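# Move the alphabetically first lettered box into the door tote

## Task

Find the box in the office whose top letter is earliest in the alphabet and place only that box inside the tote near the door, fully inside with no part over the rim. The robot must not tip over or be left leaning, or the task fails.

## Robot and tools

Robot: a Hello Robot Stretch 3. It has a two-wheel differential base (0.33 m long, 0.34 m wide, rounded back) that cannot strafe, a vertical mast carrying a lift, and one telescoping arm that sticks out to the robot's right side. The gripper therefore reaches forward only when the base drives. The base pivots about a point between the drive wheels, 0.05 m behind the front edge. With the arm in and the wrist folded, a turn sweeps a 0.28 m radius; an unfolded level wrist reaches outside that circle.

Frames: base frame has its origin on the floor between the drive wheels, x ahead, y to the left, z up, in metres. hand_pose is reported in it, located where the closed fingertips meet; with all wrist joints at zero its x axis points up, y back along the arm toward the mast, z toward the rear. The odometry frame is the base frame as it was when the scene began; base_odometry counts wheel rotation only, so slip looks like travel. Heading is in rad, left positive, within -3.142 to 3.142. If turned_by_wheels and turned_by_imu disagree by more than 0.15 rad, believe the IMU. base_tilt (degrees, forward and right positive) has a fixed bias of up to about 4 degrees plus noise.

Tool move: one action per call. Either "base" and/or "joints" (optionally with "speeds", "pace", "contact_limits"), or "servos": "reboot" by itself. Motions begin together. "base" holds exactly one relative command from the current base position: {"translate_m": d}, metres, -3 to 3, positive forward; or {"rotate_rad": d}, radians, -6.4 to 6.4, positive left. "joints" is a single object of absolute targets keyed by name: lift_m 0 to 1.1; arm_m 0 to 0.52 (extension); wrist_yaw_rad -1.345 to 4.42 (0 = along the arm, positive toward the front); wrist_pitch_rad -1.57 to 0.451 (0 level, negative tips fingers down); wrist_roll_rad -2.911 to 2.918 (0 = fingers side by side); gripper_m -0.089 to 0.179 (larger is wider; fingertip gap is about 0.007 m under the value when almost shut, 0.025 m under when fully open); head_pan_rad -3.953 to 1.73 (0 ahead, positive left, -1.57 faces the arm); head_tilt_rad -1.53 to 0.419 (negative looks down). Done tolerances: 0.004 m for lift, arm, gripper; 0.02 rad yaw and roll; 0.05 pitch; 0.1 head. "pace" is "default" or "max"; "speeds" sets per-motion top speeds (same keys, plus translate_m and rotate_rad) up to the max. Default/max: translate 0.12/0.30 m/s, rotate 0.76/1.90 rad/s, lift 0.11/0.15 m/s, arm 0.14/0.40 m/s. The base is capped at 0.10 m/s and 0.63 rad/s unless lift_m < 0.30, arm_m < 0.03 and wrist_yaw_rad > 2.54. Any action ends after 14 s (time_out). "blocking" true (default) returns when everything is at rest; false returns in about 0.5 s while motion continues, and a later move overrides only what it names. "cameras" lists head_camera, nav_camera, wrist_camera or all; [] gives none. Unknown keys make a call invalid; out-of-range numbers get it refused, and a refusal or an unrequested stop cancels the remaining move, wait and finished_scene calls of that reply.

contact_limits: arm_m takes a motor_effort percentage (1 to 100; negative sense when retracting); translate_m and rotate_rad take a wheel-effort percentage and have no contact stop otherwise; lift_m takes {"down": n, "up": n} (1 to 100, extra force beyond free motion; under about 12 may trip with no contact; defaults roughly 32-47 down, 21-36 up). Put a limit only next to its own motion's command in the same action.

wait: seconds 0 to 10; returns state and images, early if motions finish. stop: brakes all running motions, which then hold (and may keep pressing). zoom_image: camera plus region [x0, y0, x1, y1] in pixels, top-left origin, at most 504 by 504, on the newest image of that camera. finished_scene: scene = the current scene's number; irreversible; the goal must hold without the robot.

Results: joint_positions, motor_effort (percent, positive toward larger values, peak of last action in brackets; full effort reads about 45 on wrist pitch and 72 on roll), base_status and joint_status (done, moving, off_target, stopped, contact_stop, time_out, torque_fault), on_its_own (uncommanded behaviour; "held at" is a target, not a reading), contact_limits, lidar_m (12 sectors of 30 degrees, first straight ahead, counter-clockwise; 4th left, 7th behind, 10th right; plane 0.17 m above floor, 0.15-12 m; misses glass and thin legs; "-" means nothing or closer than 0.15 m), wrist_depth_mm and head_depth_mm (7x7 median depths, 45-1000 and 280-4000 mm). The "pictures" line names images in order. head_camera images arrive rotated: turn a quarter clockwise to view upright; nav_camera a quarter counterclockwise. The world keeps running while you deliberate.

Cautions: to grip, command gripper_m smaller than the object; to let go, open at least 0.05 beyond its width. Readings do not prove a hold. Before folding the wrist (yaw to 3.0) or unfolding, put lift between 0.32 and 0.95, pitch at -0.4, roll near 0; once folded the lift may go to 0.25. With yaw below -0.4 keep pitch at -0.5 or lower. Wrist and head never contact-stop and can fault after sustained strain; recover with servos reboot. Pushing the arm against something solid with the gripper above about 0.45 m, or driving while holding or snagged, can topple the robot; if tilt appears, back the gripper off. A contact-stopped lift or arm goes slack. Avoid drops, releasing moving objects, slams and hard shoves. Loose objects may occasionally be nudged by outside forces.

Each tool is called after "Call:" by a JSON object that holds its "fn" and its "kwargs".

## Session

Call:
{"fn": "move", "kwargs": {"joints": {"head_pan_rad": 0.0, "head_tilt_rad": -0.35}, "cameras": ["head_camera", "nav_camera", "wrist_camera"]}}

Call:
{"fn": "move", "kwargs": {"joints": {"head_pan_rad": 1.4, "head_tilt_rad": -0.35}, "cameras": ["head_camera", "nav_camera"]}}

Call:
{"fn": "move", "kwargs": {"joints": {"head_pan_rad": -1.4, "head_tilt_rad": -0.35}, "cameras": ["head_camera", "nav_camera"]}}

Call:
{"fn": "move", "kwargs": {"joints": {"head_pan_rad": -2.8, "head_tilt_rad": -0.35}, "cameras": ["head_camera", "nav_camera"]}}

Scene clock: 0.80 s.
move: done
base_odometry: x=+0.000 y=+0.000 heading=+0.000
turned_by_wheels: +0.000
turned_by_imu: +0.000
base_tilt: forward=+1.0 right=-0.1
lidar_m: 0.73 0.73 0.91 1.57 1.58 1.09 1.00 1.01 1.25 1.54 1.23 0.80
head_depth_mm: 616 665 708 758 815 871 955 / 611 650 693 743 800 879 955 / 606 644 686 735 792 856 933 / 601 640 681 729 786 847 922 / 598 635 677 722 779 837 913 / 594 628 670 715 771 833 902 / 591 623 667 709 764 819 894
base_status: not commanded
joint_positions: lift_m=+0.337 arm_m=+0.002 wrist_yaw_rad=+3.032 wrist_pitch_rad=-0.535 wrist_roll_rad=+0.000 gripper_m=+0.037 head_pan_rad=+0.000 head_tilt_rad=-0.349
joint_status: all done
measured_speeds: all 0
motor_effort: left_wheel=-0.4(0.8) right_wheel=+2.5(2.6) lift_m=+27.6(27.6) arm_m=-10.1(10.3) wrist_yaw_rad=+1.4(1.4) wrist_pitch_rad=+2.5(2.6) wrist_roll_rad=+1.1(1.1) gripper_m=-0.9(0.9) head_pan_rad=-0.3(1.6) head_tilt_rad=-1.5(5.2)
hand_pose: x=+0.0015 y=+0.0602 z=+0.3248 quat_wxyz=(+0.224, +0.691, +0.150, +0.671) (m; base frame)
wrist_depth_mm: - 140 - - - - - / - 154 - - - - - / 985 178 869 933 954 940 - / 770 739 205 765 786 768 728 / 628 633 228 631 620 622 620 / 538 540 129 331 129 531 535 / 475 309 294 306 443 472 468
pictures: head_camera (sideways), nav_camera (sideways), wrist_camera
Images, in order (width x height): head_camera 896x504, nav_camera 672x504, wrist_camera 644x364.

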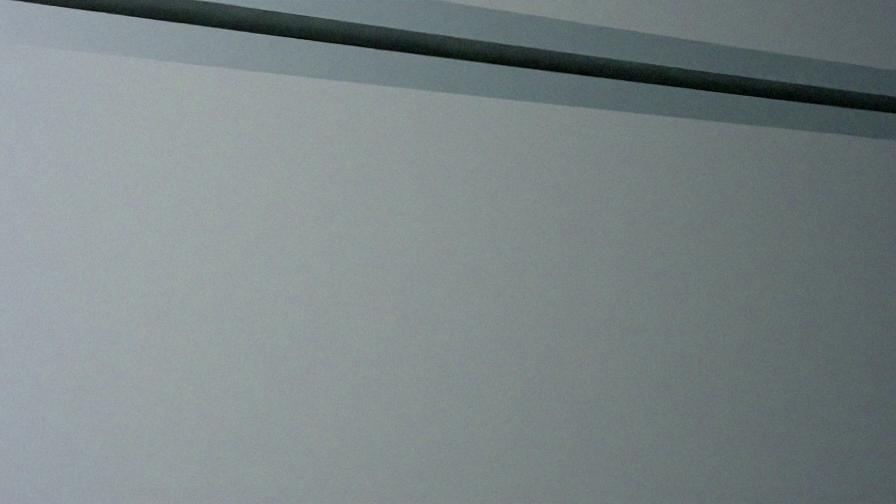

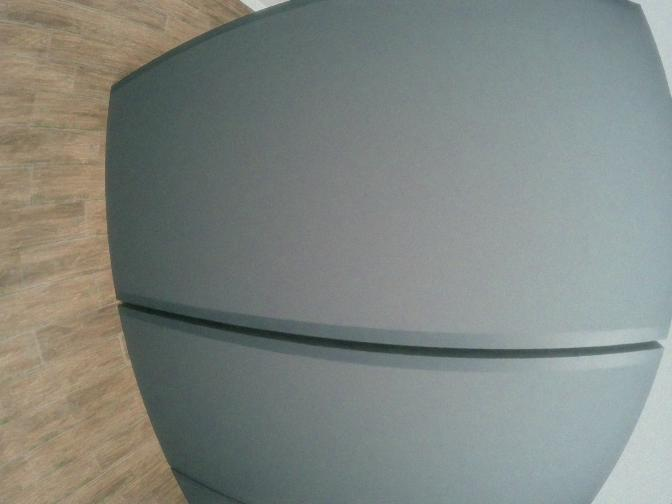

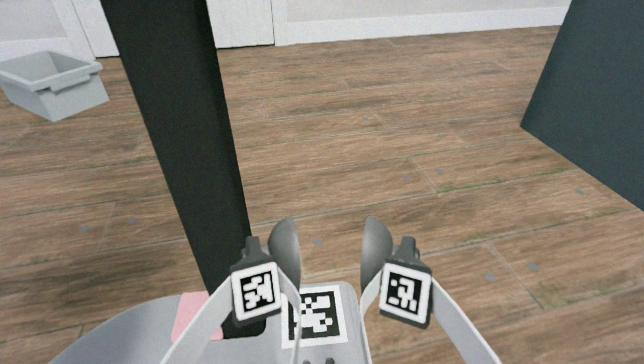

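Scene clock: 2.00 s.
move: done
base_odometry: x=+0.000 y=+0.000 heading=+0.000
turned_by_wheels: +0.000
turned_by_imu: +0.000
base_tilt: forward=+0.8 right=-0.1
lidar_m: 0.73 0.73 0.91 1.57 1.59 1.09 1.00 1.01 1.25 1.54 1.23 0.80
head_depth_mm: 1500 1600 1729 1845 2011 1889 1527 / 1473 1570 1673 1808 1947 1894 1521 / 1441 1532 1628 1755 1896 1873 1506 / 1416 1507 1598 1716 1847 1886 1504 / 1363 1445 1546 1659 1780 1832 1499 / 1342 1423 1500 1616 1725 1801 1500 / 1315 1389 1479 1565 1689 1779 1491
base_status: not commanded
joint_positions: lift_m=+0.337 arm_m=+0.002 wrist_yaw_rad=+3.032 wrist_pitch_rad=-0.535 wrist_roll_rad=+0.000 gripper_m=+0.037 head_pan_rad=+1.429 head_tilt_rad=-0.350
joint_status: all done
measured_speeds: all 0
motor_effort: left_wheel=-0.4(0.7) right_wheel=+2.3(3.0) lift_m=+28.0(28.1) arm_m=-13.7(13.7) wrist_yaw_rad=+0.5(1.3) wrist_pitch_rad=+2.2(2.6) wrist_roll_rad=+0.9(1.0) gripper_m=-0.5(1.2) head_pan_rad=+0.2(4.7) head_tilt_rad=-1.9(4.1)
hand_pose: x=+0.0015 y=+0.0602 z=+0.3248 quat_wxyz=(+0.224, +0.691, +0.150, +0.671) (m; base frame)
wrist_depth_mm: - 140 - - - - - / - 154 - - - - - / 946 179 879 958 942 909 - / 744 737 204 753 754 760 739 / 626 640 227 623 640 630 632 / 539 531 129 334 129 543 546 / 470 306 293 304 450 473 473
pictures: head_camera (sideways), nav_camera (sideways)
Images, in order (width x height): head_camera 896x504, nav_camera 672x504.

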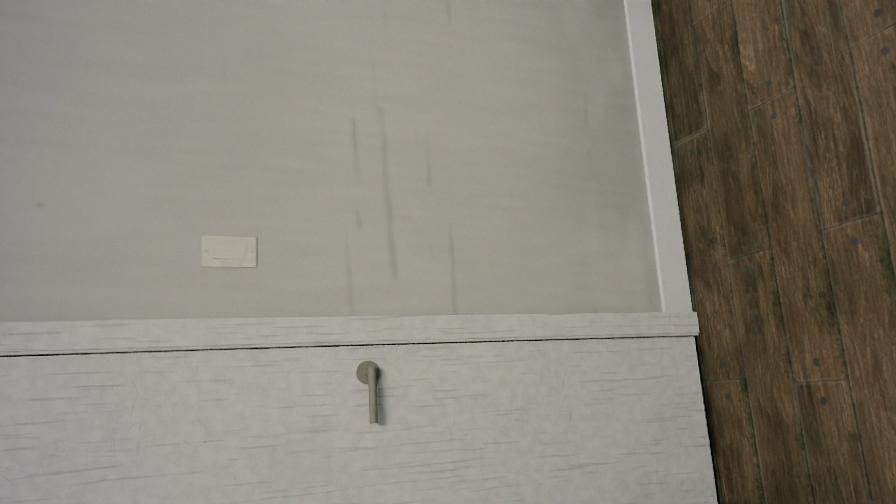

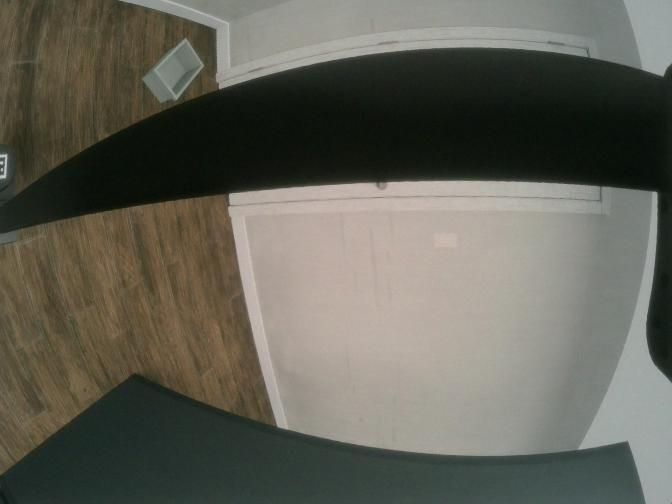

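Scene clock: 3.63 s.
move: done
base_odometry: x=+0.000 y=+0.000 heading=+0.000
turned_by_wheels: +0.000
turned_by_imu: +0.000
base_tilt: forward=+0.9 right=+0.0
lidar_m: 0.73 0.73 0.91 1.57 1.59 1.09 1.00 1.01 1.25 1.54 1.23 0.80
head_depth_mm: 1855 1970 2057 2265 2372 1897 1522 / 1884 1986 2074 2248 2381 1883 1512 / 1880 2010 2085 2273 2373 1893 1513 / 1896 2011 2101 1763 2269 1879 1504 / 1904 2007 2124 1852 2271 1837 1513 / 1901 2043 2118 1948 2209 1860 1508 / 1893 2012 1971 1973 2152 1840 1492
base_status: not commanded
joint_positions: lift_m=+0.337 arm_m=+0.002 wrist_yaw_rad=+3.032 wrist_pitch_rad=-0.535 wrist_roll_rad=+0.000 gripper_m=+0.037 head_pan_rad=-1.444 head_tilt_rad=-0.350
joint_status: all done
measured_speeds: all 0
motor_effort: left_wheel=-0.4(0.8) right_wheel=+2.0(2.6) lift_m=+28.4(28.7) arm_m=-18.4(18.4) wrist_yaw_rad=+1.0(1.4) wrist_pitch_rad=+2.3(2.8) wrist_roll_rad=+0.8(1.1) gripper_m=-0.5(1.3) head_pan_rad=+1.0(5.2) head_tilt_rad=-1.5(4.0)
hand_pose: x=+0.0015 y=+0.0602 z=+0.3248 quat_wxyz=(+0.224, +0.691, +0.150, +0.671) (m; base frame)
wrist_depth_mm: - 140 - - - - - / - 154 - - - - - / 953 180 872 932 938 947 - / 757 739 204 769 770 748 739 / 634 624 228 641 621 640 625 / 539 538 129 332 130 551 548 / 476 304 290 306 446 475 472
pictures: head_camera (sideways), nav_camera (sideways)
Images, in order (width x height): head_camera 896x504, nav_camera 672x504.

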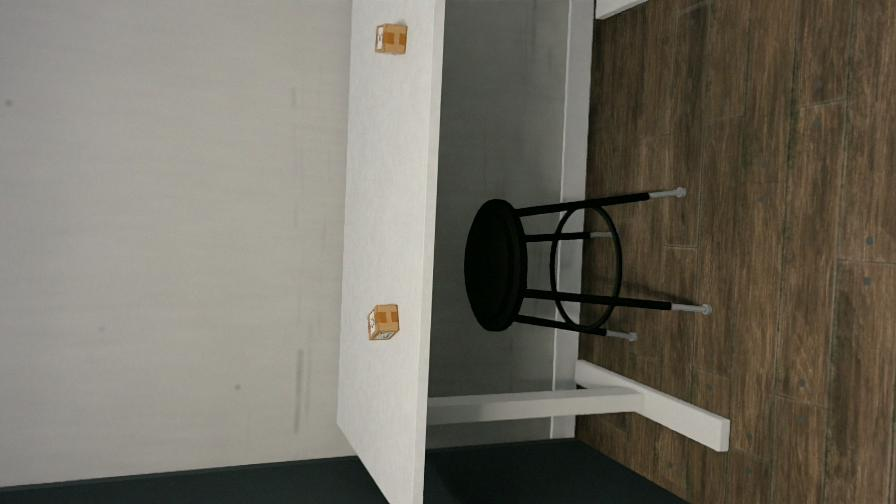

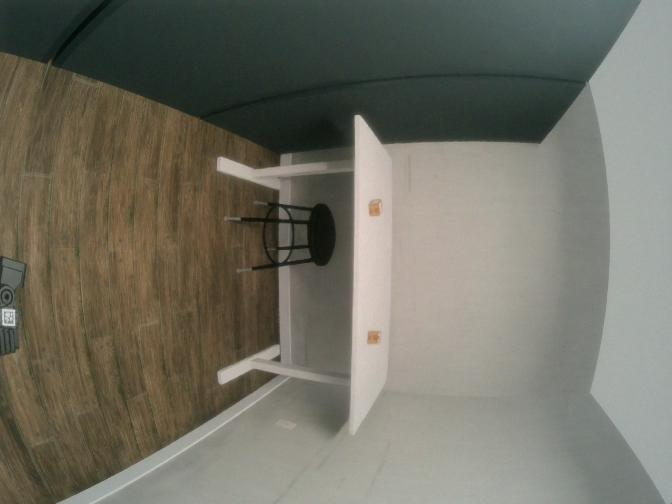

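Scene clock: 4.80 s.
move: done
base_odometry: x=+0.000 y=+0.000 heading=+0.000
turned_by_wheels: +0.000
turned_by_imu: +0.000
base_tilt: forward=+1.0 right=+0.1
lidar_m: 0.73 0.73 0.91 1.57 1.58 1.09 1.00 1.00 1.25 1.54 1.23 0.80
head_depth_mm: 805 873 923 984 1051 1124 1218 / 824 886 941 1005 1075 1160 1253 / 846 906 965 1030 1107 1186 1293 / 874 926 986 1055 1137 1219 1328 / 892 947 1008 1081 1165 1254 1367 / 913 966 1036 1104 1197 1299 1405 / 931 992 1057 1139 1235 1338 1413
base_status: not commanded
joint_positions: lift_m=+0.337 arm_m=+0.002 wrist_yaw_rad=+3.032 wrist_pitch_rad=-0.535 wrist_roll_rad=+0.000 gripper_m=+0.037 head_pan_rad=-2.846 head_tilt_rad=-0.350
joint_status: all done
measured_speeds: all 0
motor_effort: left_wheel=-0.5(0.7) right_wheel=+2.0(2.6) lift_m=+29.1(29.1) arm_m=-21.9(21.9) wrist_yaw_rad=+0.8(1.1) wrist_pitch_rad=+2.1(2.6) wrist_roll_rad=+0.8(1.0) gripper_m=-0.2(1.5) head_pan_rad=+1.1(5.2) head_tilt_rad=-0.9(6.6)
hand_pose: x=+0.0015 y=+0.0602 z=+0.3248 quat_wxyz=(+0.224, +0.691, +0.150, +0.671) (m; base frame)
wrist_depth_mm: - 140 - - - - - / - 155 - - - - - / 956 178 862 942 926 922 - / 771 719 203 765 745 779 723 / 634 636 227 630 639 632 636 / 555 530 128 332 129 543 538 / 482 305 290 306 444 472 468
pictures: head_camera (sideways), nav_camera (sideways)
Images, in order (width x height): head_camera 896x504, nav_camera 672x504.

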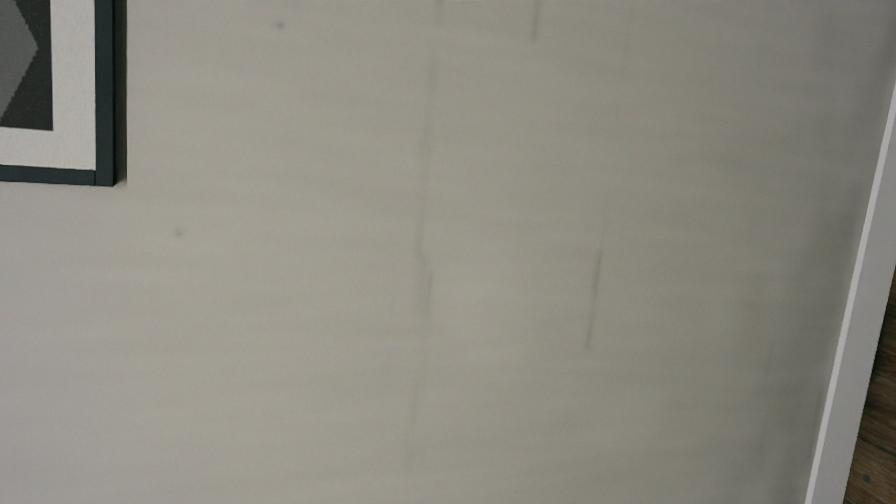

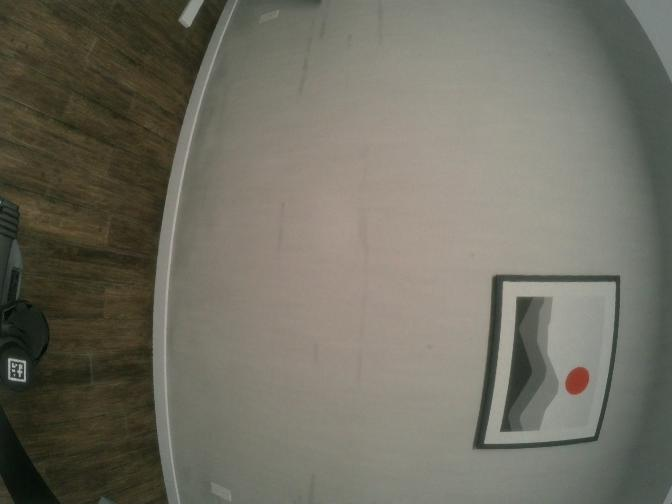

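Call:
{"fn": "move", "kwargs": {"base": {"rotate_rad": 1.745}, "joints": {"head_pan_rad": 0.0, "head_tilt_rad": -0.5, "lift_m": 0.27}, "speeds": {"rotate_rad": 1.2}, "cameras": ["head_camera", "nav_camera"]}}

Call:
{"fn": "move", "kwargs": {"joints": {"head_pan_rad": -3.1, "head_tilt_rad": -0.3}, "cameras": ["head_camera"]}}

Scene clock: 26.00 s.
move: done
base_odometry: x=+0.000 y=+0.000 heading=+1.744
turned_by_wheels: +1.744
turned_by_imu: +1.739
base_tilt: forward=+0.8 right=-0.2
lidar_m: 1.56 1.40 1.03 1.00 1.04 1.43 1.65 1.03 0.75 0.73 0.76 1.64
head_depth_mm: 1316 1430 1565 1720 1877 1606 1341 / 1314 1426 1568 1741 1873 1603 1345 / 1326 1436 1575 1742 1871 1604 1337 / 1343 1452 1589 1770 1907 1611 1338 / 1361 1462 1605 1776 1932 1600 1339 / 1363 1481 1636 1791 1933 1564 1332 / 1371 1489 1651 1821 1952 1520 1349
base_status: done
joint_positions: lift_m=+0.270 arm_m=+0.002 wrist_yaw_rad=+3.032 wrist_pitch_rad=-0.535 wrist_roll_rad=+0.000 gripper_m=+0.037 head_pan_rad=+0.011 head_tilt_rad=-0.502
joint_status: all done
measured_speeds: all 0
motor_effort: left_wheel=-10.4(15.3) right_wheel=+11.2(14.3) lift_m=+23.7(26.8) arm_m=-22.2(22.7) wrist_yaw_rad=+0.7(1.4) wrist_pitch_rad=+2.3(2.9) wrist_roll_rad=+0.7(1.1) gripper_m=-0.6(1.3) head_pan_rad=-3.1(5.4) head_tilt_rad=-0.4(5.8)
hand_pose: x=+0.0015 y=+0.0601 z=+0.2573 quat_wxyz=(+0.224, +0.691, +0.150, +0.671) (m; base frame)
wrist_depth_mm: 944 140 971 - - - - / - 154 968 - - - - / 830 180 736 790 820 787 829 / 645 613 204 646 645 648 644 / 537 540 227 547 538 538 531 / 449 273 131 257 130 460 458 / 236 243 226 237 382 405 401
pictures: head_camera (sideways), nav_camera (sideways)
Images, in order (width x height): head_camera 896x504, nav_camera 672x504.

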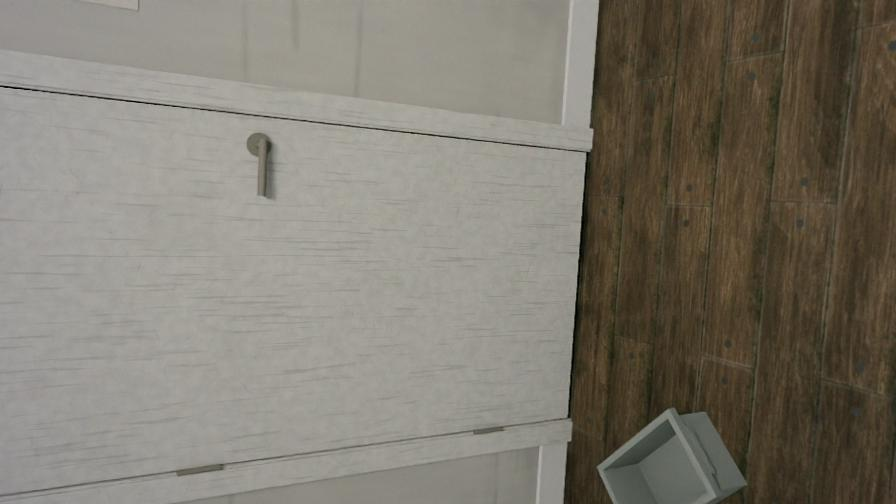

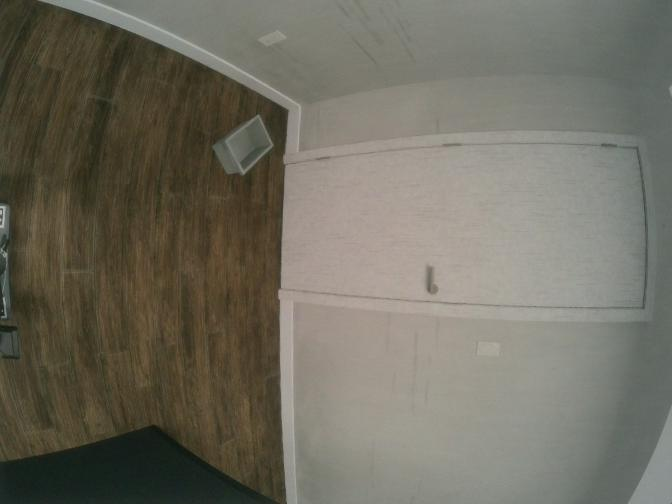

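Scene clock: 27.73 s.
move: done
base_odometry: x=+0.000 y=+0.000 heading=+1.744
turned_by_wheels: +0.000
turned_by_imu: +0.000
base_tilt: forward=+1.0 right=-0.1
lidar_m: 1.57 1.40 1.04 1.00 1.04 1.43 1.65 1.03 0.75 0.73 0.76 1.64
head_depth_mm: 1872 1976 2089 1827 2345 2022 1589 / 1878 1980 2099 1812 2375 2013 1587 / 1900 2001 2119 1787 2358 2002 1570 / 1919 2019 2148 1773 2367 2011 1586 / 1931 2044 2139 1947 2383 1918 1574 / 1949 2047 2178 1845 2379 1987 1561 / 1913 1949 1986 1836 2081 1895 1568
base_status: not commanded
joint_positions: lift_m=+0.270 arm_m=+0.002 wrist_yaw_rad=+3.032 wrist_pitch_rad=-0.535 wrist_roll_rad=+0.000 gripper_m=+0.037 head_pan_rad=-3.154 head_tilt_rad=-0.301
joint_status: all done
measured_speeds: all 0
motor_effort: left_wheel=-10.2(10.4) right_wheel=+10.5(11.2) lift_m=+27.3(27.3) arm_m=-21.5(22.2) wrist_yaw_rad=+1.1(1.2) wrist_pitch_rad=+2.4(2.8) wrist_roll_rad=+0.7(1.1) gripper_m=+0.0(1.1) head_pan_rad=+2.2(6.1) head_tilt_rad=+3.6(7.5)
hand_pose: x=+0.0015 y=+0.0601 z=+0.2573 quat_wxyz=(+0.224, +0.691, +0.150, +0.671) (m; base frame)
wrist_depth_mm: 950 140 981 - - - - / 990 155 962 - - - - / 812 178 733 788 799 808 813 / 659 619 204 638 644 657 645 / 541 545 227 539 540 545 538 / 448 271 131 258 129 463 451 / 238 244 227 239 376 403 403
pictures: head_camera (sideways)
Images, in order (width x height): head_camera 896x504.

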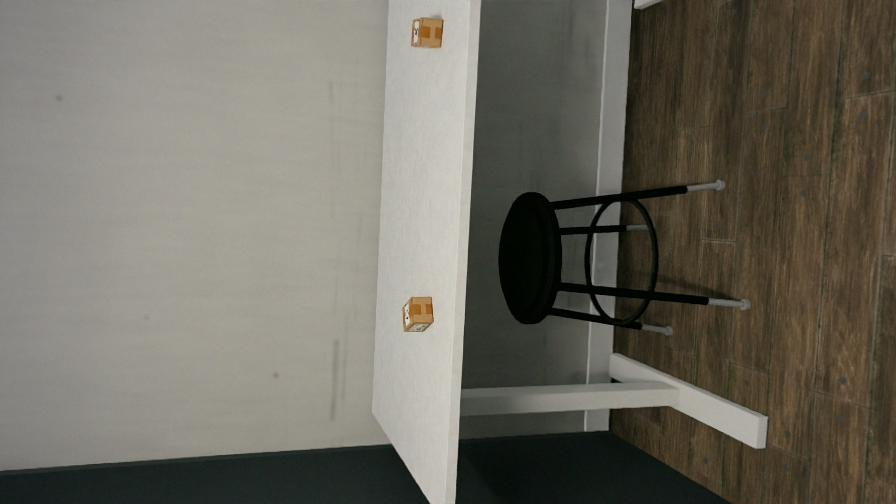

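Call:
{"fn": "zoom_image", "kwargs": {"camera": "head_camera", "region": [395, 285, 445, 340]}}

Call:
{"fn": "zoom_image", "kwargs": {"camera": "head_camera", "region": [400, 5, 455, 60]}}

Scaled by 9.164 from the camera's 896x504 image, which has a finer 1280x720 frame.

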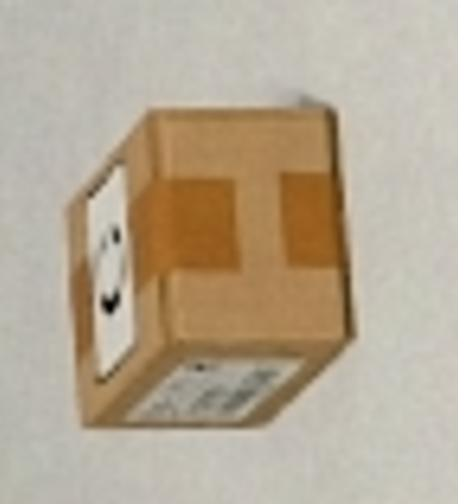

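Scaled by 9.164 from the camera's 896x504 image, which has a finer 1280x720 frame.

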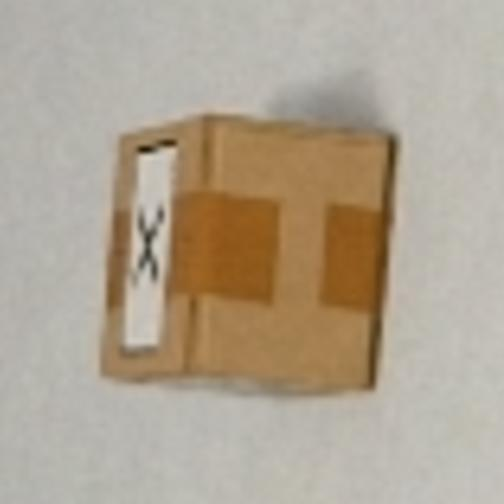

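Call:
{"fn": "move", "kwargs": {"base": {"translate_m": 1.06}, "joints": {"head_pan_rad": -1.2, "head_tilt_rad": -0.35}, "speeds": {"translate_m": 0.28}, "contact_limits": {"translate_m": 50}, "cameras": ["nav_camera"]}}

Call:
{"fn": "move", "kwargs": {"base": {"rotate_rad": -1.571}, "joints": {"head_pan_rad": -0.3, "head_tilt_rad": -0.35}, "speeds": {"rotate_rad": 1.2}, "cameras": ["nav_camera", "head_camera"]}}

Scene clock: 45.23 s.
move: done
base_odometry: x=-0.183 y=+1.044 heading=+1.745
turned_by_wheels: +0.000
turned_by_imu: +0.000
base_tilt: forward=+1.1 right=-0.1
lidar_m: 0.52 0.54 0.74 0.99 1.03 1.42 2.80 1.04 0.85 2.02 0.75 0.54
head_depth_mm: 2452 2902 3487 3537 2506 1892 1518 / 1718 1897 2103 2486 2394 1872 1519 / 1303 1425 1554 1717 1928 1832 1515 / 1059 1132 1217 1313 1420 1558 1483 / 887 936 996 1063 1134 1218 1323 / 766 803 844 889 940 1002 1069 / 673 703 734 764 805 847 893
base_status: done
joint_positions: lift_m=+0.270 arm_m=+0.002 wrist_yaw_rad=+3.032 wrist_pitch_rad=-0.535 wrist_roll_rad=+0.000 gripper_m=+0.037 head_pan_rad=-1.200 head_tilt_rad=-0.350
joint_status: all done
measured_speeds: all 0
motor_effort: left_wheel=+8.4(13.4) right_wheel=+2.9(14.2) lift_m=+22.8(32.1) arm_m=-18.5(20.8) wrist_yaw_rad=+0.9(1.4) wrist_pitch_rad=+2.4(2.9) wrist_roll_rad=+0.8(1.1) gripper_m=+0.1(1.3) head_pan_rad=-3.7(4.6) head_tilt_rad=-1.9(5.2)
contact_limits: translate_m 50 (maximum 100)
hand_pose: x=+0.0015 y=+0.0601 z=+0.2573 quat_wxyz=(+0.224, +0.691, +0.150, +0.671) (m; base frame)
wrist_depth_mm: 945 140 965 - - 851 581 / 989 155 953 836 - 851 585 / 823 179 620 621 773 793 577 / 658 623 205 632 643 659 615 / 534 538 227 541 532 536 541 / 455 272 131 258 130 461 458 / 238 244 226 239 383 400 400
pictures: nav_camera (sideways)
Images, in order (width x height): nav_camera 672x504.

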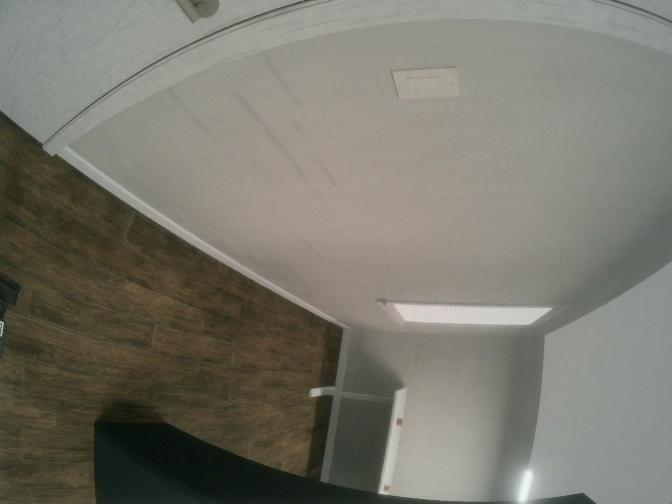

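Scene clock: 48.40 s.
move: done
base_odometry: x=-0.183 y=+1.044 heading=+0.174
turned_by_wheels: -1.570
turned_by_imu: -1.566
base_tilt: forward=+1.0 right=+0.0
lidar_m: 1.92 0.75 0.54 0.52 0.54 0.76 0.99 1.04 1.44 2.59 1.03 0.85
head_depth_mm: 763 776 788 834 888 964 1055 / 942 961 983 1008 1036 1063 1094 / 3440 3646 3742 3281 2183 1444 1432 / 3420 3541 3879 3699 2480 1869 1503 / 3341 3563 3642 3477 2466 1863 1497 / 3243 3514 3686 3623 2467 1861 1501 / 3192 3380 3592 3606 2452 1870 1492
base_status: done
joint_positions: lift_m=+0.270 arm_m=+0.002 wrist_yaw_rad=+3.032 wrist_pitch_rad=-0.535 wrist_roll_rad=+0.000 gripper_m=+0.037 head_pan_rad=-0.296 head_tilt_rad=-0.350
joint_status: all done
measured_speeds: all 0
motor_effort: left_wheel=+11.5(16.4) right_wheel=-9.9(14.6) lift_m=+19.6(23.1) arm_m=-21.7(22.4) wrist_yaw_rad=+0.5(1.4) wrist_pitch_rad=+2.5(2.8) wrist_roll_rad=+0.8(1.1) gripper_m=-0.5(1.5) head_pan_rad=-3.2(4.6) head_tilt_rad=-0.6(3.8)
hand_pose: x=+0.0015 y=+0.0601 z=+0.2573 quat_wxyz=(+0.224, +0.691, +0.150, +0.671) (m; base frame)
wrist_depth_mm: 509 140 517 541 542 586 589 / 562 154 555 598 601 643 664 / 614 176 183 635 668 694 716 / 638 633 204 655 643 633 649 / 540 543 227 551 532 543 536 / 443 272 132 258 129 458 462 / 237 245 225 236 385 407 401
pictures: head_camera (sideways), nav_camera (sideways)
Images, in order (width x height): head_camera 896x504, nav_camera 672x504.

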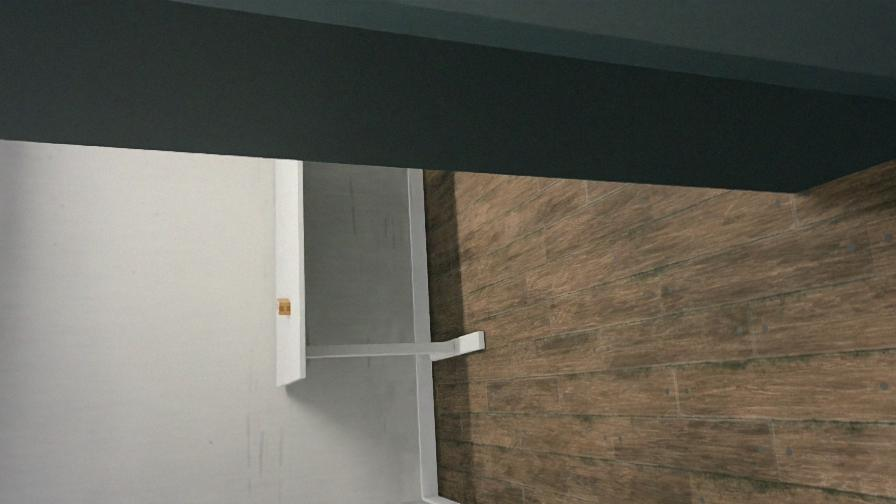

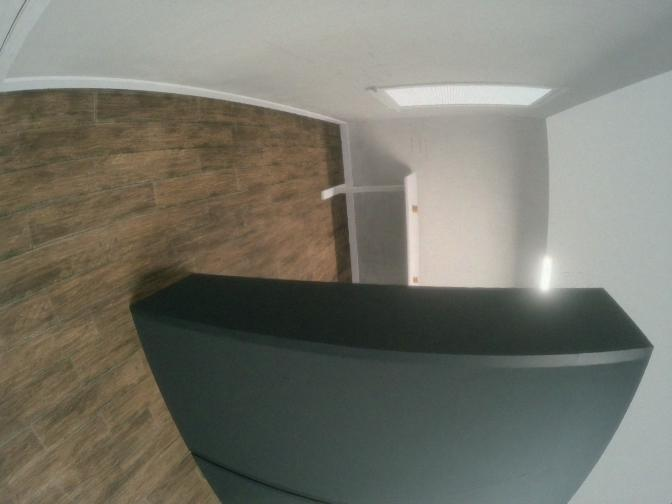

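Call:
{"fn": "move", "kwargs": {"base": {"translate_m": 1.5}, "joints": {"head_pan_rad": -0.45, "head_tilt_rad": -0.35}, "speeds": {"translate_m": 0.28}, "contact_limits": {"translate_m": 45}, "cameras": ["nav_camera", "head_camera"]}}

Call:
{"fn": "move", "kwargs": {"joints": {"head_pan_rad": -1.3, "head_tilt_rad": -0.3}, "cameras": ["head_camera", "nav_camera"]}}

Scene clock: 62.40 s.
move: done
base_odometry: x=+1.294 y=+1.304 heading=+0.174
turned_by_wheels: +0.000
turned_by_imu: +0.000
base_tilt: forward=+1.0 right=-0.3
lidar_m: 1.80 0.70 0.52 0.50 0.53 0.73 2.09 0.63 0.54 1.36 2.99 2.35
head_depth_mm: 2392 2516 2604 2872 2460 1891 1514 / 2286 2421 2521 2833 2501 1889 1511 / 2201 2328 2427 2677 2484 1871 1499 / 2112 2262 2310 2594 2475 1866 1511 / 2057 2165 2240 2477 2479 1866 1500 / 1974 2097 2178 1916 2355 1860 1498 / 1917 2033 2122 2320 2380 1851 1502
base_status: done
joint_positions: lift_m=+0.270 arm_m=+0.002 wrist_yaw_rad=+3.032 wrist_pitch_rad=-0.535 wrist_roll_rad=+0.000 gripper_m=+0.037 head_pan_rad=-0.450 head_tilt_rad=-0.350
joint_status: all done
measured_speeds: all 0
motor_effort: left_wheel=+8.1(19.0) right_wheel=+3.1(12.9) lift_m=+24.0(24.2) arm_m=-18.2(21.1) wrist_yaw_rad=+1.0(1.4) wrist_pitch_rad=+2.7(3.0) wrist_roll_rad=+0.8(1.3) gripper_m=-0.1(1.4) head_pan_rad=+3.3(4.7) head_tilt_rad=-0.7(2.7)
contact_limits: translate_m 45 (maximum 100)
hand_pose: x=+0.0015 y=+0.0601 z=+0.2573 quat_wxyz=(+0.224, +0.691, +0.150, +0.671) (m; base frame)
wrist_depth_mm: 489 140 502 532 541 546 554 / 534 155 539 574 587 607 620 / 597 180 599 629 640 657 666 / 634 629 204 649 639 646 634 / 538 551 227 540 524 530 537 / 443 273 131 258 129 463 463 / 236 243 226 238 381 405 400
pictures: head_camera (sideways), nav_camera (sideways)
Images, in order (width x height): head_camera 896x504, nav_camera 672x504.

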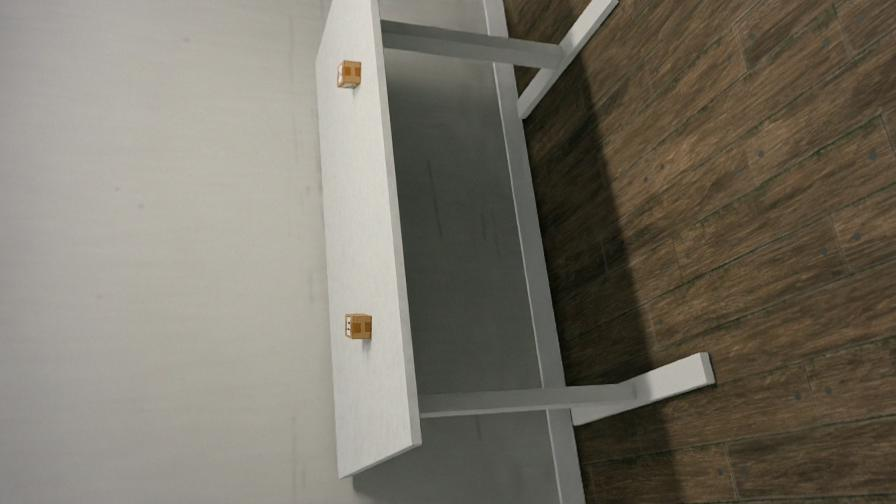

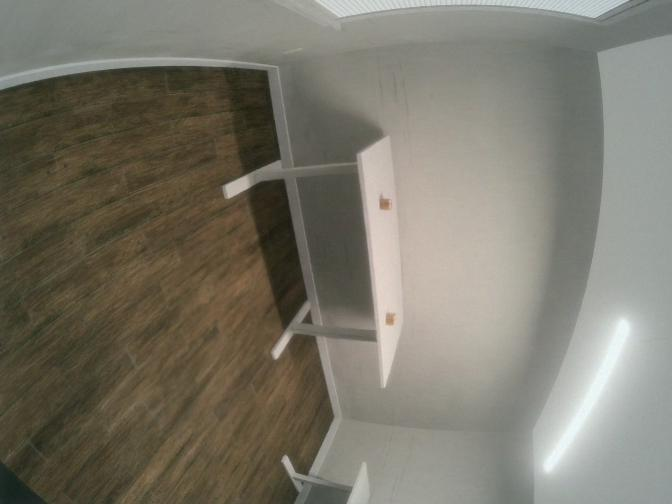

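Scene clock: 63.40 s.
move: done
base_odometry: x=+1.294 y=+1.304 heading=+0.174
turned_by_wheels: +0.000
turned_by_imu: +0.000
base_tilt: forward=+0.9 right=-0.3
lidar_m: 1.79 0.70 0.52 0.50 0.53 0.73 2.09 0.63 0.54 1.36 3.00 2.35
head_depth_mm: 2805 2940 3020 3239 2760 2012 1582 / 2895 3037 3172 3354 2750 2006 1591 / 2975 3107 3236 3420 2709 2005 1577 / 3095 3251 3364 3551 2721 1983 1571 / 3161 3320 3539 3604 2701 1974 1577 / 3275 3511 3648 3933 2685 1974 1561 / 3335 3477 3622 3601 2661 1966 1558
base_status: not commanded
joint_positions: lift_m=+0.270 arm_m=+0.002 wrist_yaw_rad=+3.032 wrist_pitch_rad=-0.535 wrist_roll_rad=+0.000 gripper_m=+0.037 head_pan_rad=-1.314 head_tilt_rad=-0.304
joint_status: all done
measured_speeds: all 0
motor_effort: left_wheel=+8.2(8.2) right_wheel=+3.0(3.9) lift_m=+24.5(24.6) arm_m=-17.9(18.5) wrist_yaw_rad=+0.8(1.4) wrist_pitch_rad=+2.7(2.7) wrist_roll_rad=+0.8(1.0) gripper_m=-0.7(1.3) head_pan_rad=-1.9(5.5) head_tilt_rad=+2.8(5.7)
contact_limits: translate_m 45 (maximum 100)
hand_pose: x=+0.0015 y=+0.0601 z=+0.2573 quat_wxyz=(+0.224, +0.691, +0.150, +0.671) (m; base frame)
wrist_depth_mm: 492 140 503 523 526 559 560 / 540 155 540 574 584 601 613 / 579 180 588 631 645 651 677 / 623 617 204 647 647 638 642 / 538 536 227 539 534 541 538 / 450 273 131 259 130 456 459 / 237 244 227 238 380 405 401
pictures: head_camera (sideways), nav_camera (sideways)
Images, in order (width x height): head_camera 896x504, nav_camera 672x504.

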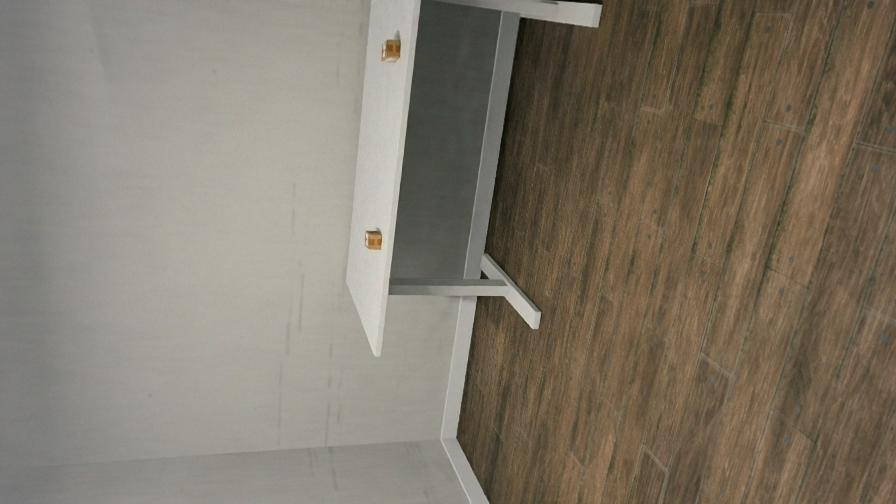

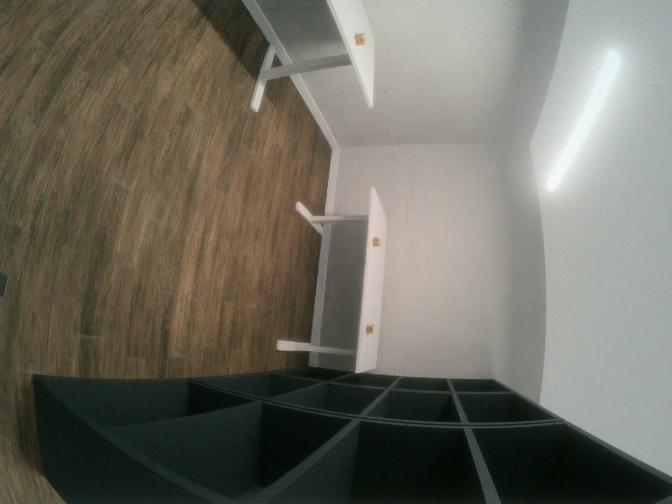

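Call:
{"fn": "zoom_image", "kwargs": {"camera": "head_camera", "region": [355, 215, 395, 260]}}

Call:
{"fn": "move", "kwargs": {"base": {"rotate_rad": -1.056}, "joints": {"head_pan_rad": 1.2, "head_tilt_rad": -0.35}, "speeds": {"rotate_rad": 1.2}, "cameras": []}}

Call:
{"fn": "move", "kwargs": {"base": {"translate_m": 1.22}, "speeds": {"translate_m": 0.28}, "contact_limits": {"translate_m": 45}, "cameras": ["head_camera", "nav_camera"]}}

Call:
{"fn": "move", "kwargs": {"joints": {"head_pan_rad": 0.55, "head_tilt_rad": -0.35}, "cameras": ["head_camera"]}}

Call:
{"fn": "move", "kwargs": {"joints": {"head_pan_rad": -0.45, "head_tilt_rad": -0.3}, "cameras": ["head_camera"]}}

Scaled by 11.200 from the camera's 896x504 image, which has a finer 1280x720 frame.

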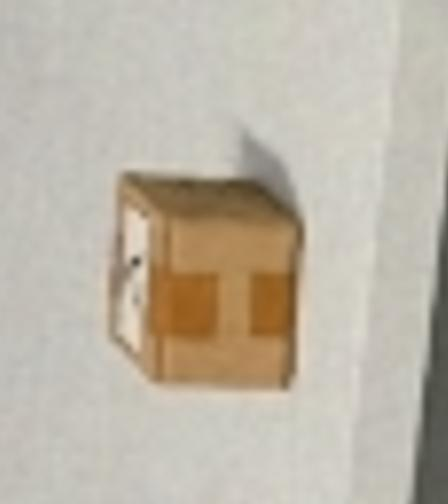

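Scene clock: 75.00 s.
move: done
base_odometry: x=+1.294 y=+1.304 heading=-0.881
turned_by_wheels: -1.055
turned_by_imu: -1.051
base_tilt: forward=+0.9 right=-0.2
lidar_m: 3.00 2.34 1.81 0.70 0.52 0.50 0.53 0.73 2.08 0.63 0.54 1.36
head_depth_mm: 1932 2028 2122 2291 2359 1897 1515 / 1964 2088 2199 2338 2407 1890 1519 / 2015 2128 2255 2412 2494 1867 1510 / 1730 1877 2006 2184 2291 1879 1513 / 1285 1350 1429 1473 1625 1696 1498 / 1025 1063 1110 1153 1232 1291 1360 / 849 878 908 941 963 1030 1079
base_status: done
joint_positions: lift_m=+0.270 arm_m=+0.002 wrist_yaw_rad=+3.032 wrist_pitch_rad=-0.535 wrist_roll_rad=+0.000 gripper_m=+0.037 head_pan_rad=+1.216 head_tilt_rad=-0.349
joint_status: all done
measured_speeds: translate_m=+0.000 rotate_rad=+0.000 lift_m=+0.000 arm_m=+0.000 wrist_yaw_rad=+0.000 wrist_pitch_rad=+0.000 wrist_roll_rad=+0.000 head_pan_rad=-0.024 head_tilt_rad=+0.000
motor_effort: left_wheel=+10.6(16.5) right_wheel=-10.8(14.4) lift_m=+27.0(27.0) arm_m=-22.3(22.5) wrist_yaw_rad=+0.8(1.4) wrist_pitch_rad=+2.4(2.8) wrist_roll_rad=+0.8(1.1) gripper_m=+0.8(1.3) head_pan_rad=-3.8(5.6) head_tilt_rad=-2.0(4.9)
hand_pose: x=+0.0015 y=+0.0601 z=+0.2573 quat_wxyz=(+0.224, +0.691, +0.150, +0.671) (m; base frame)
wrist_depth_mm: 429 139 772 - - - - / 454 154 779 - - - - / 475 180 729 806 793 805 808 / 491 560 204 636 652 638 646 / 499 535 227 542 546 535 542 / 448 271 131 257 130 457 453 / 236 242 226 238 385 402 402
pictures: none
No camera images: "cameras" was empty.

Scene clock: 81.97 s.
move: done
base_odometry: x=+2.070 y=+0.363 heading=-0.881
turned_by_wheels: +0.000
turned_by_imu: -0.001
base_tilt: forward=+1.0 right=-0.1
lidar_m: 1.84 1.29 1.64 1.39 1.59 1.54 1.60 1.06 1.06 0.97 1.54 1.84
head_depth_mm: 1371 1449 1524 1296 1013 1830 1520 / 1405 1483 1570 1285 1792 1882 1515 / 1433 1517 1610 1279 1847 1879 1511 / 1466 1549 1661 1269 1899 1882 1507 / 1494 1589 1711 1258 1957 1868 1508 / 1536 1640 1743 1231 2018 1874 1497 / 1579 1686 1781 1249 1541 1687 1490
base_status: done
joint_positions: lift_m=+0.270 arm_m=+0.002 wrist_yaw_rad=+3.032 wrist_pitch_rad=-0.535 wrist_roll_rad=+0.000 gripper_m=+0.037 head_pan_rad=+1.200 head_tilt_rad=-0.350
joint_status: not commanded
measured_speeds: all 0
motor_effort: left_wheel=+13.8(18.7) right_wheel=-2.6(12.9) lift_m=+29.7(29.8) arm_m=-21.6(22.6) wrist_yaw_rad=+1.2(1.4) wrist_pitch_rad=+2.7(2.9) wrist_roll_rad=+0.9(1.1) gripper_m=-0.1(1.4) head_pan_rad=-4.2(4.7) head_tilt_rad=-2.1(3.1)
contact_limits: translate_m 45 (maximum 100)
hand_pose: x=+0.0015 y=+0.0601 z=+0.2573 quat_wxyz=(+0.224, +0.691, +0.150, +0.671) (m; base frame)
wrist_depth_mm: - 140 - - - - - / - 154 975 - - - - / 808 179 728 803 815 790 802 / 645 619 206 637 649 639 644 / 537 542 227 542 539 542 537 / 451 272 131 258 129 462 455 / 237 244 227 238 383 399 401
pictures: head_camera (sideways), nav_camera (sideways)
Images, in order (width x height): head_camera 896x504, nav_camera 672x504.

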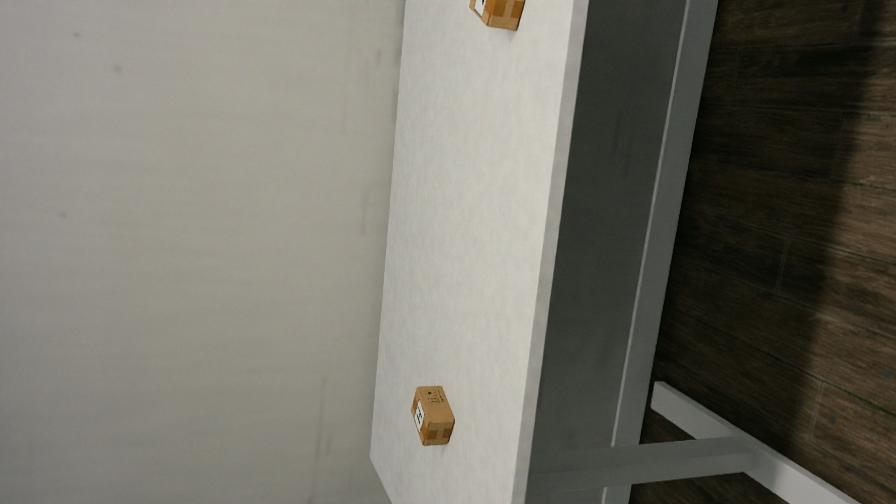

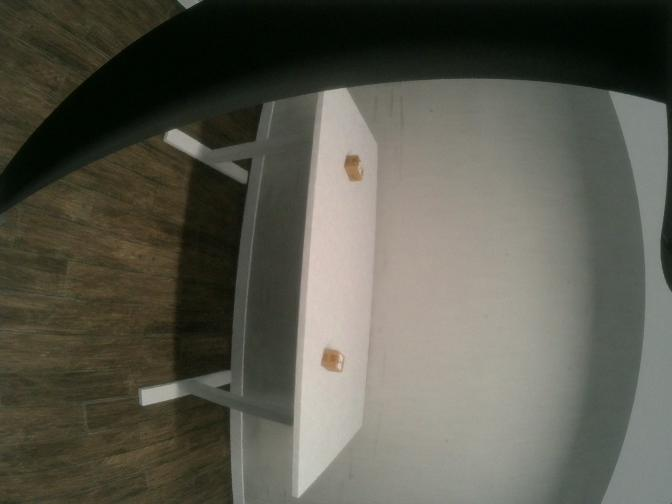

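Scene clock: 82.90 s.
move: done
base_odometry: x=+2.070 y=+0.363 heading=-0.881
turned_by_wheels: +0.000
turned_by_imu: +0.000
base_tilt: forward=+0.9 right=-0.1
lidar_m: 1.83 1.29 1.65 1.40 1.59 1.54 1.60 1.07 1.06 0.97 1.54 1.84
head_depth_mm: 1792 1926 2077 2258 2394 1890 1519 / 1714 1837 1971 2119 2284 1884 1526 / 1634 1747 1873 1944 2169 1883 1510 / 1559 1666 1775 1268 2072 1868 1466 / 1506 1584 1688 1259 1488 1700 1513 / 1452 1530 1625 1252 1858 1856 1499 / 1393 1472 1547 1248 1761 1818 1498
base_status: not commanded
joint_positions: lift_m=+0.270 arm_m=+0.002 wrist_yaw_rad=+3.032 wrist_pitch_rad=-0.535 wrist_roll_rad=+0.000 gripper_m=+0.037 head_pan_rad=+0.534 head_tilt_rad=-0.350
joint_status: all done
measured_speeds: all 0
motor_effort: left_wheel=+13.8(14.0) right_wheel=-2.8(3.4) lift_m=+30.0(30.0) arm_m=-21.4(21.8) wrist_yaw_rad=+1.0(1.4) wrist_pitch_rad=+2.6(2.8) wrist_roll_rad=+0.8(1.0) gripper_m=-0.7(1.1) head_pan_rad=-1.8(4.1) head_tilt_rad=-2.1(5.0)
contact_limits: translate_m 45 (maximum 100)
hand_pose: x=+0.0015 y=+0.0601 z=+0.2573 quat_wxyz=(+0.224, +0.691, +0.150, +0.671) (m; base frame)
wrist_depth_mm: - 140 - - - - - / - 153 971 - - - - / 813 178 729 819 817 828 803 / 661 620 204 657 652 642 643 / 535 542 227 538 535 540 535 / 449 276 131 258 129 463 458 / 235 244 227 237 384 397 402
pictures: head_camera (sideways)
Images, in order (width x height): head_camera 896x504.

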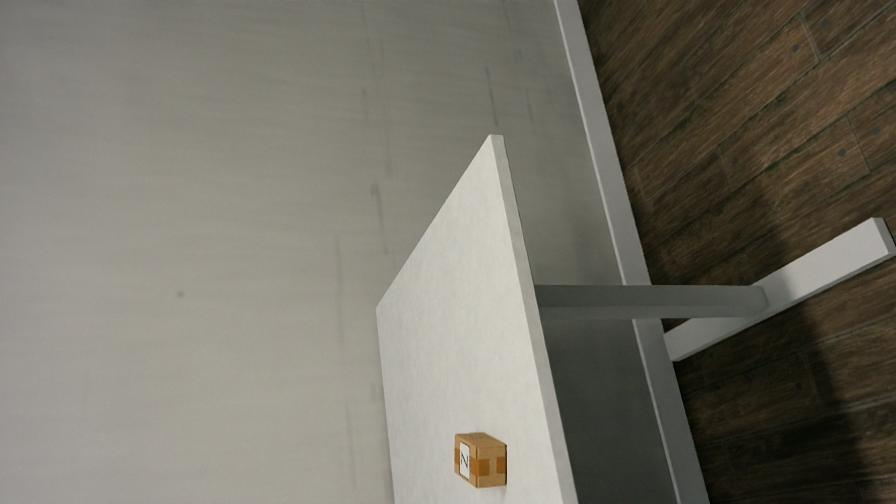

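Scene clock: 83.97 s.
move: done
base_odometry: x=+2.070 y=+0.363 heading=-0.881
turned_by_wheels: +0.000
turned_by_imu: +0.000
base_tilt: forward=+0.9 right=-0.2
lidar_m: 1.83 1.30 1.65 1.40 1.58 1.54 1.61 1.07 1.06 0.96 1.54 1.83
head_depth_mm: 1906 1991 2115 1947 2356 2019 1582 / 1907 2020 2123 1920 2367 1984 1584 / 1940 2038 2145 1922 2407 1987 1566 / 1952 2071 2193 1895 2455 1971 1575 / 1981 2095 2203 1865 2470 1968 1566 / 2018 2100 2248 1863 2483 1931 1572 / 2051 2140 2274 2373 2511 1967 1558
base_status: not commanded
joint_positions: lift_m=+0.270 arm_m=+0.002 wrist_yaw_rad=+3.032 wrist_pitch_rad=-0.535 wrist_roll_rad=+0.000 gripper_m=+0.037 head_pan_rad=-0.480 head_tilt_rad=-0.305
joint_status: all done
measured_speeds: all 0
motor_effort: left_wheel=+13.6(14.0) right_wheel=-2.2(3.3) lift_m=+30.2(30.5) arm_m=-21.4(21.6) wrist_yaw_rad=+0.5(1.2) wrist_pitch_rad=+2.5(2.8) wrist_roll_rad=+0.9(1.0) gripper_m=-0.9(0.9) head_pan_rad=-0.1(5.2) head_tilt_rad=+4.4(7.3)
contact_limits: translate_m 45 (maximum 100)
hand_pose: x=+0.0015 y=+0.0601 z=+0.2573 quat_wxyz=(+0.224, +0.691, +0.150, +0.671) (m; base frame)
wrist_depth_mm: - 141 - - - - - / - 155 957 - - - - / 831 178 750 828 817 819 829 / 652 630 205 657 640 657 653 / 528 541 228 532 533 531 530 / 449 271 131 259 130 460 452 / 237 243 225 236 382 396 401
pictures: head_camera (sideways)
Images, in order (width x height): head_camera 896x504.

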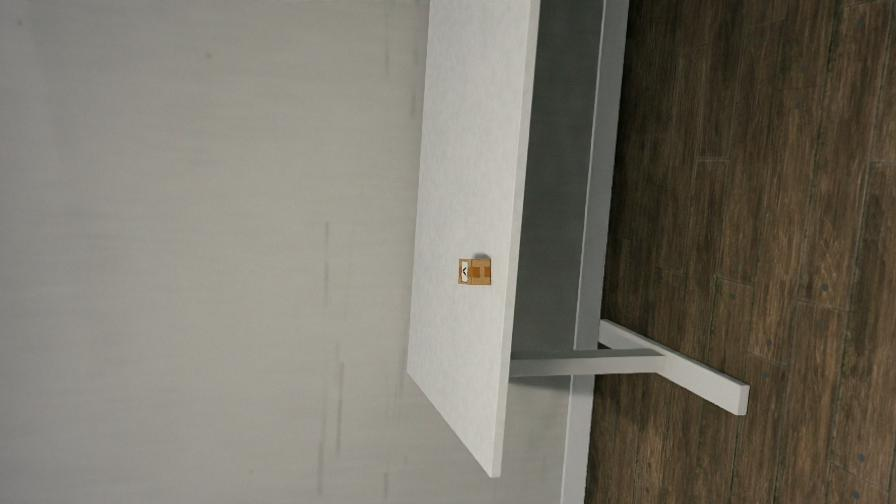

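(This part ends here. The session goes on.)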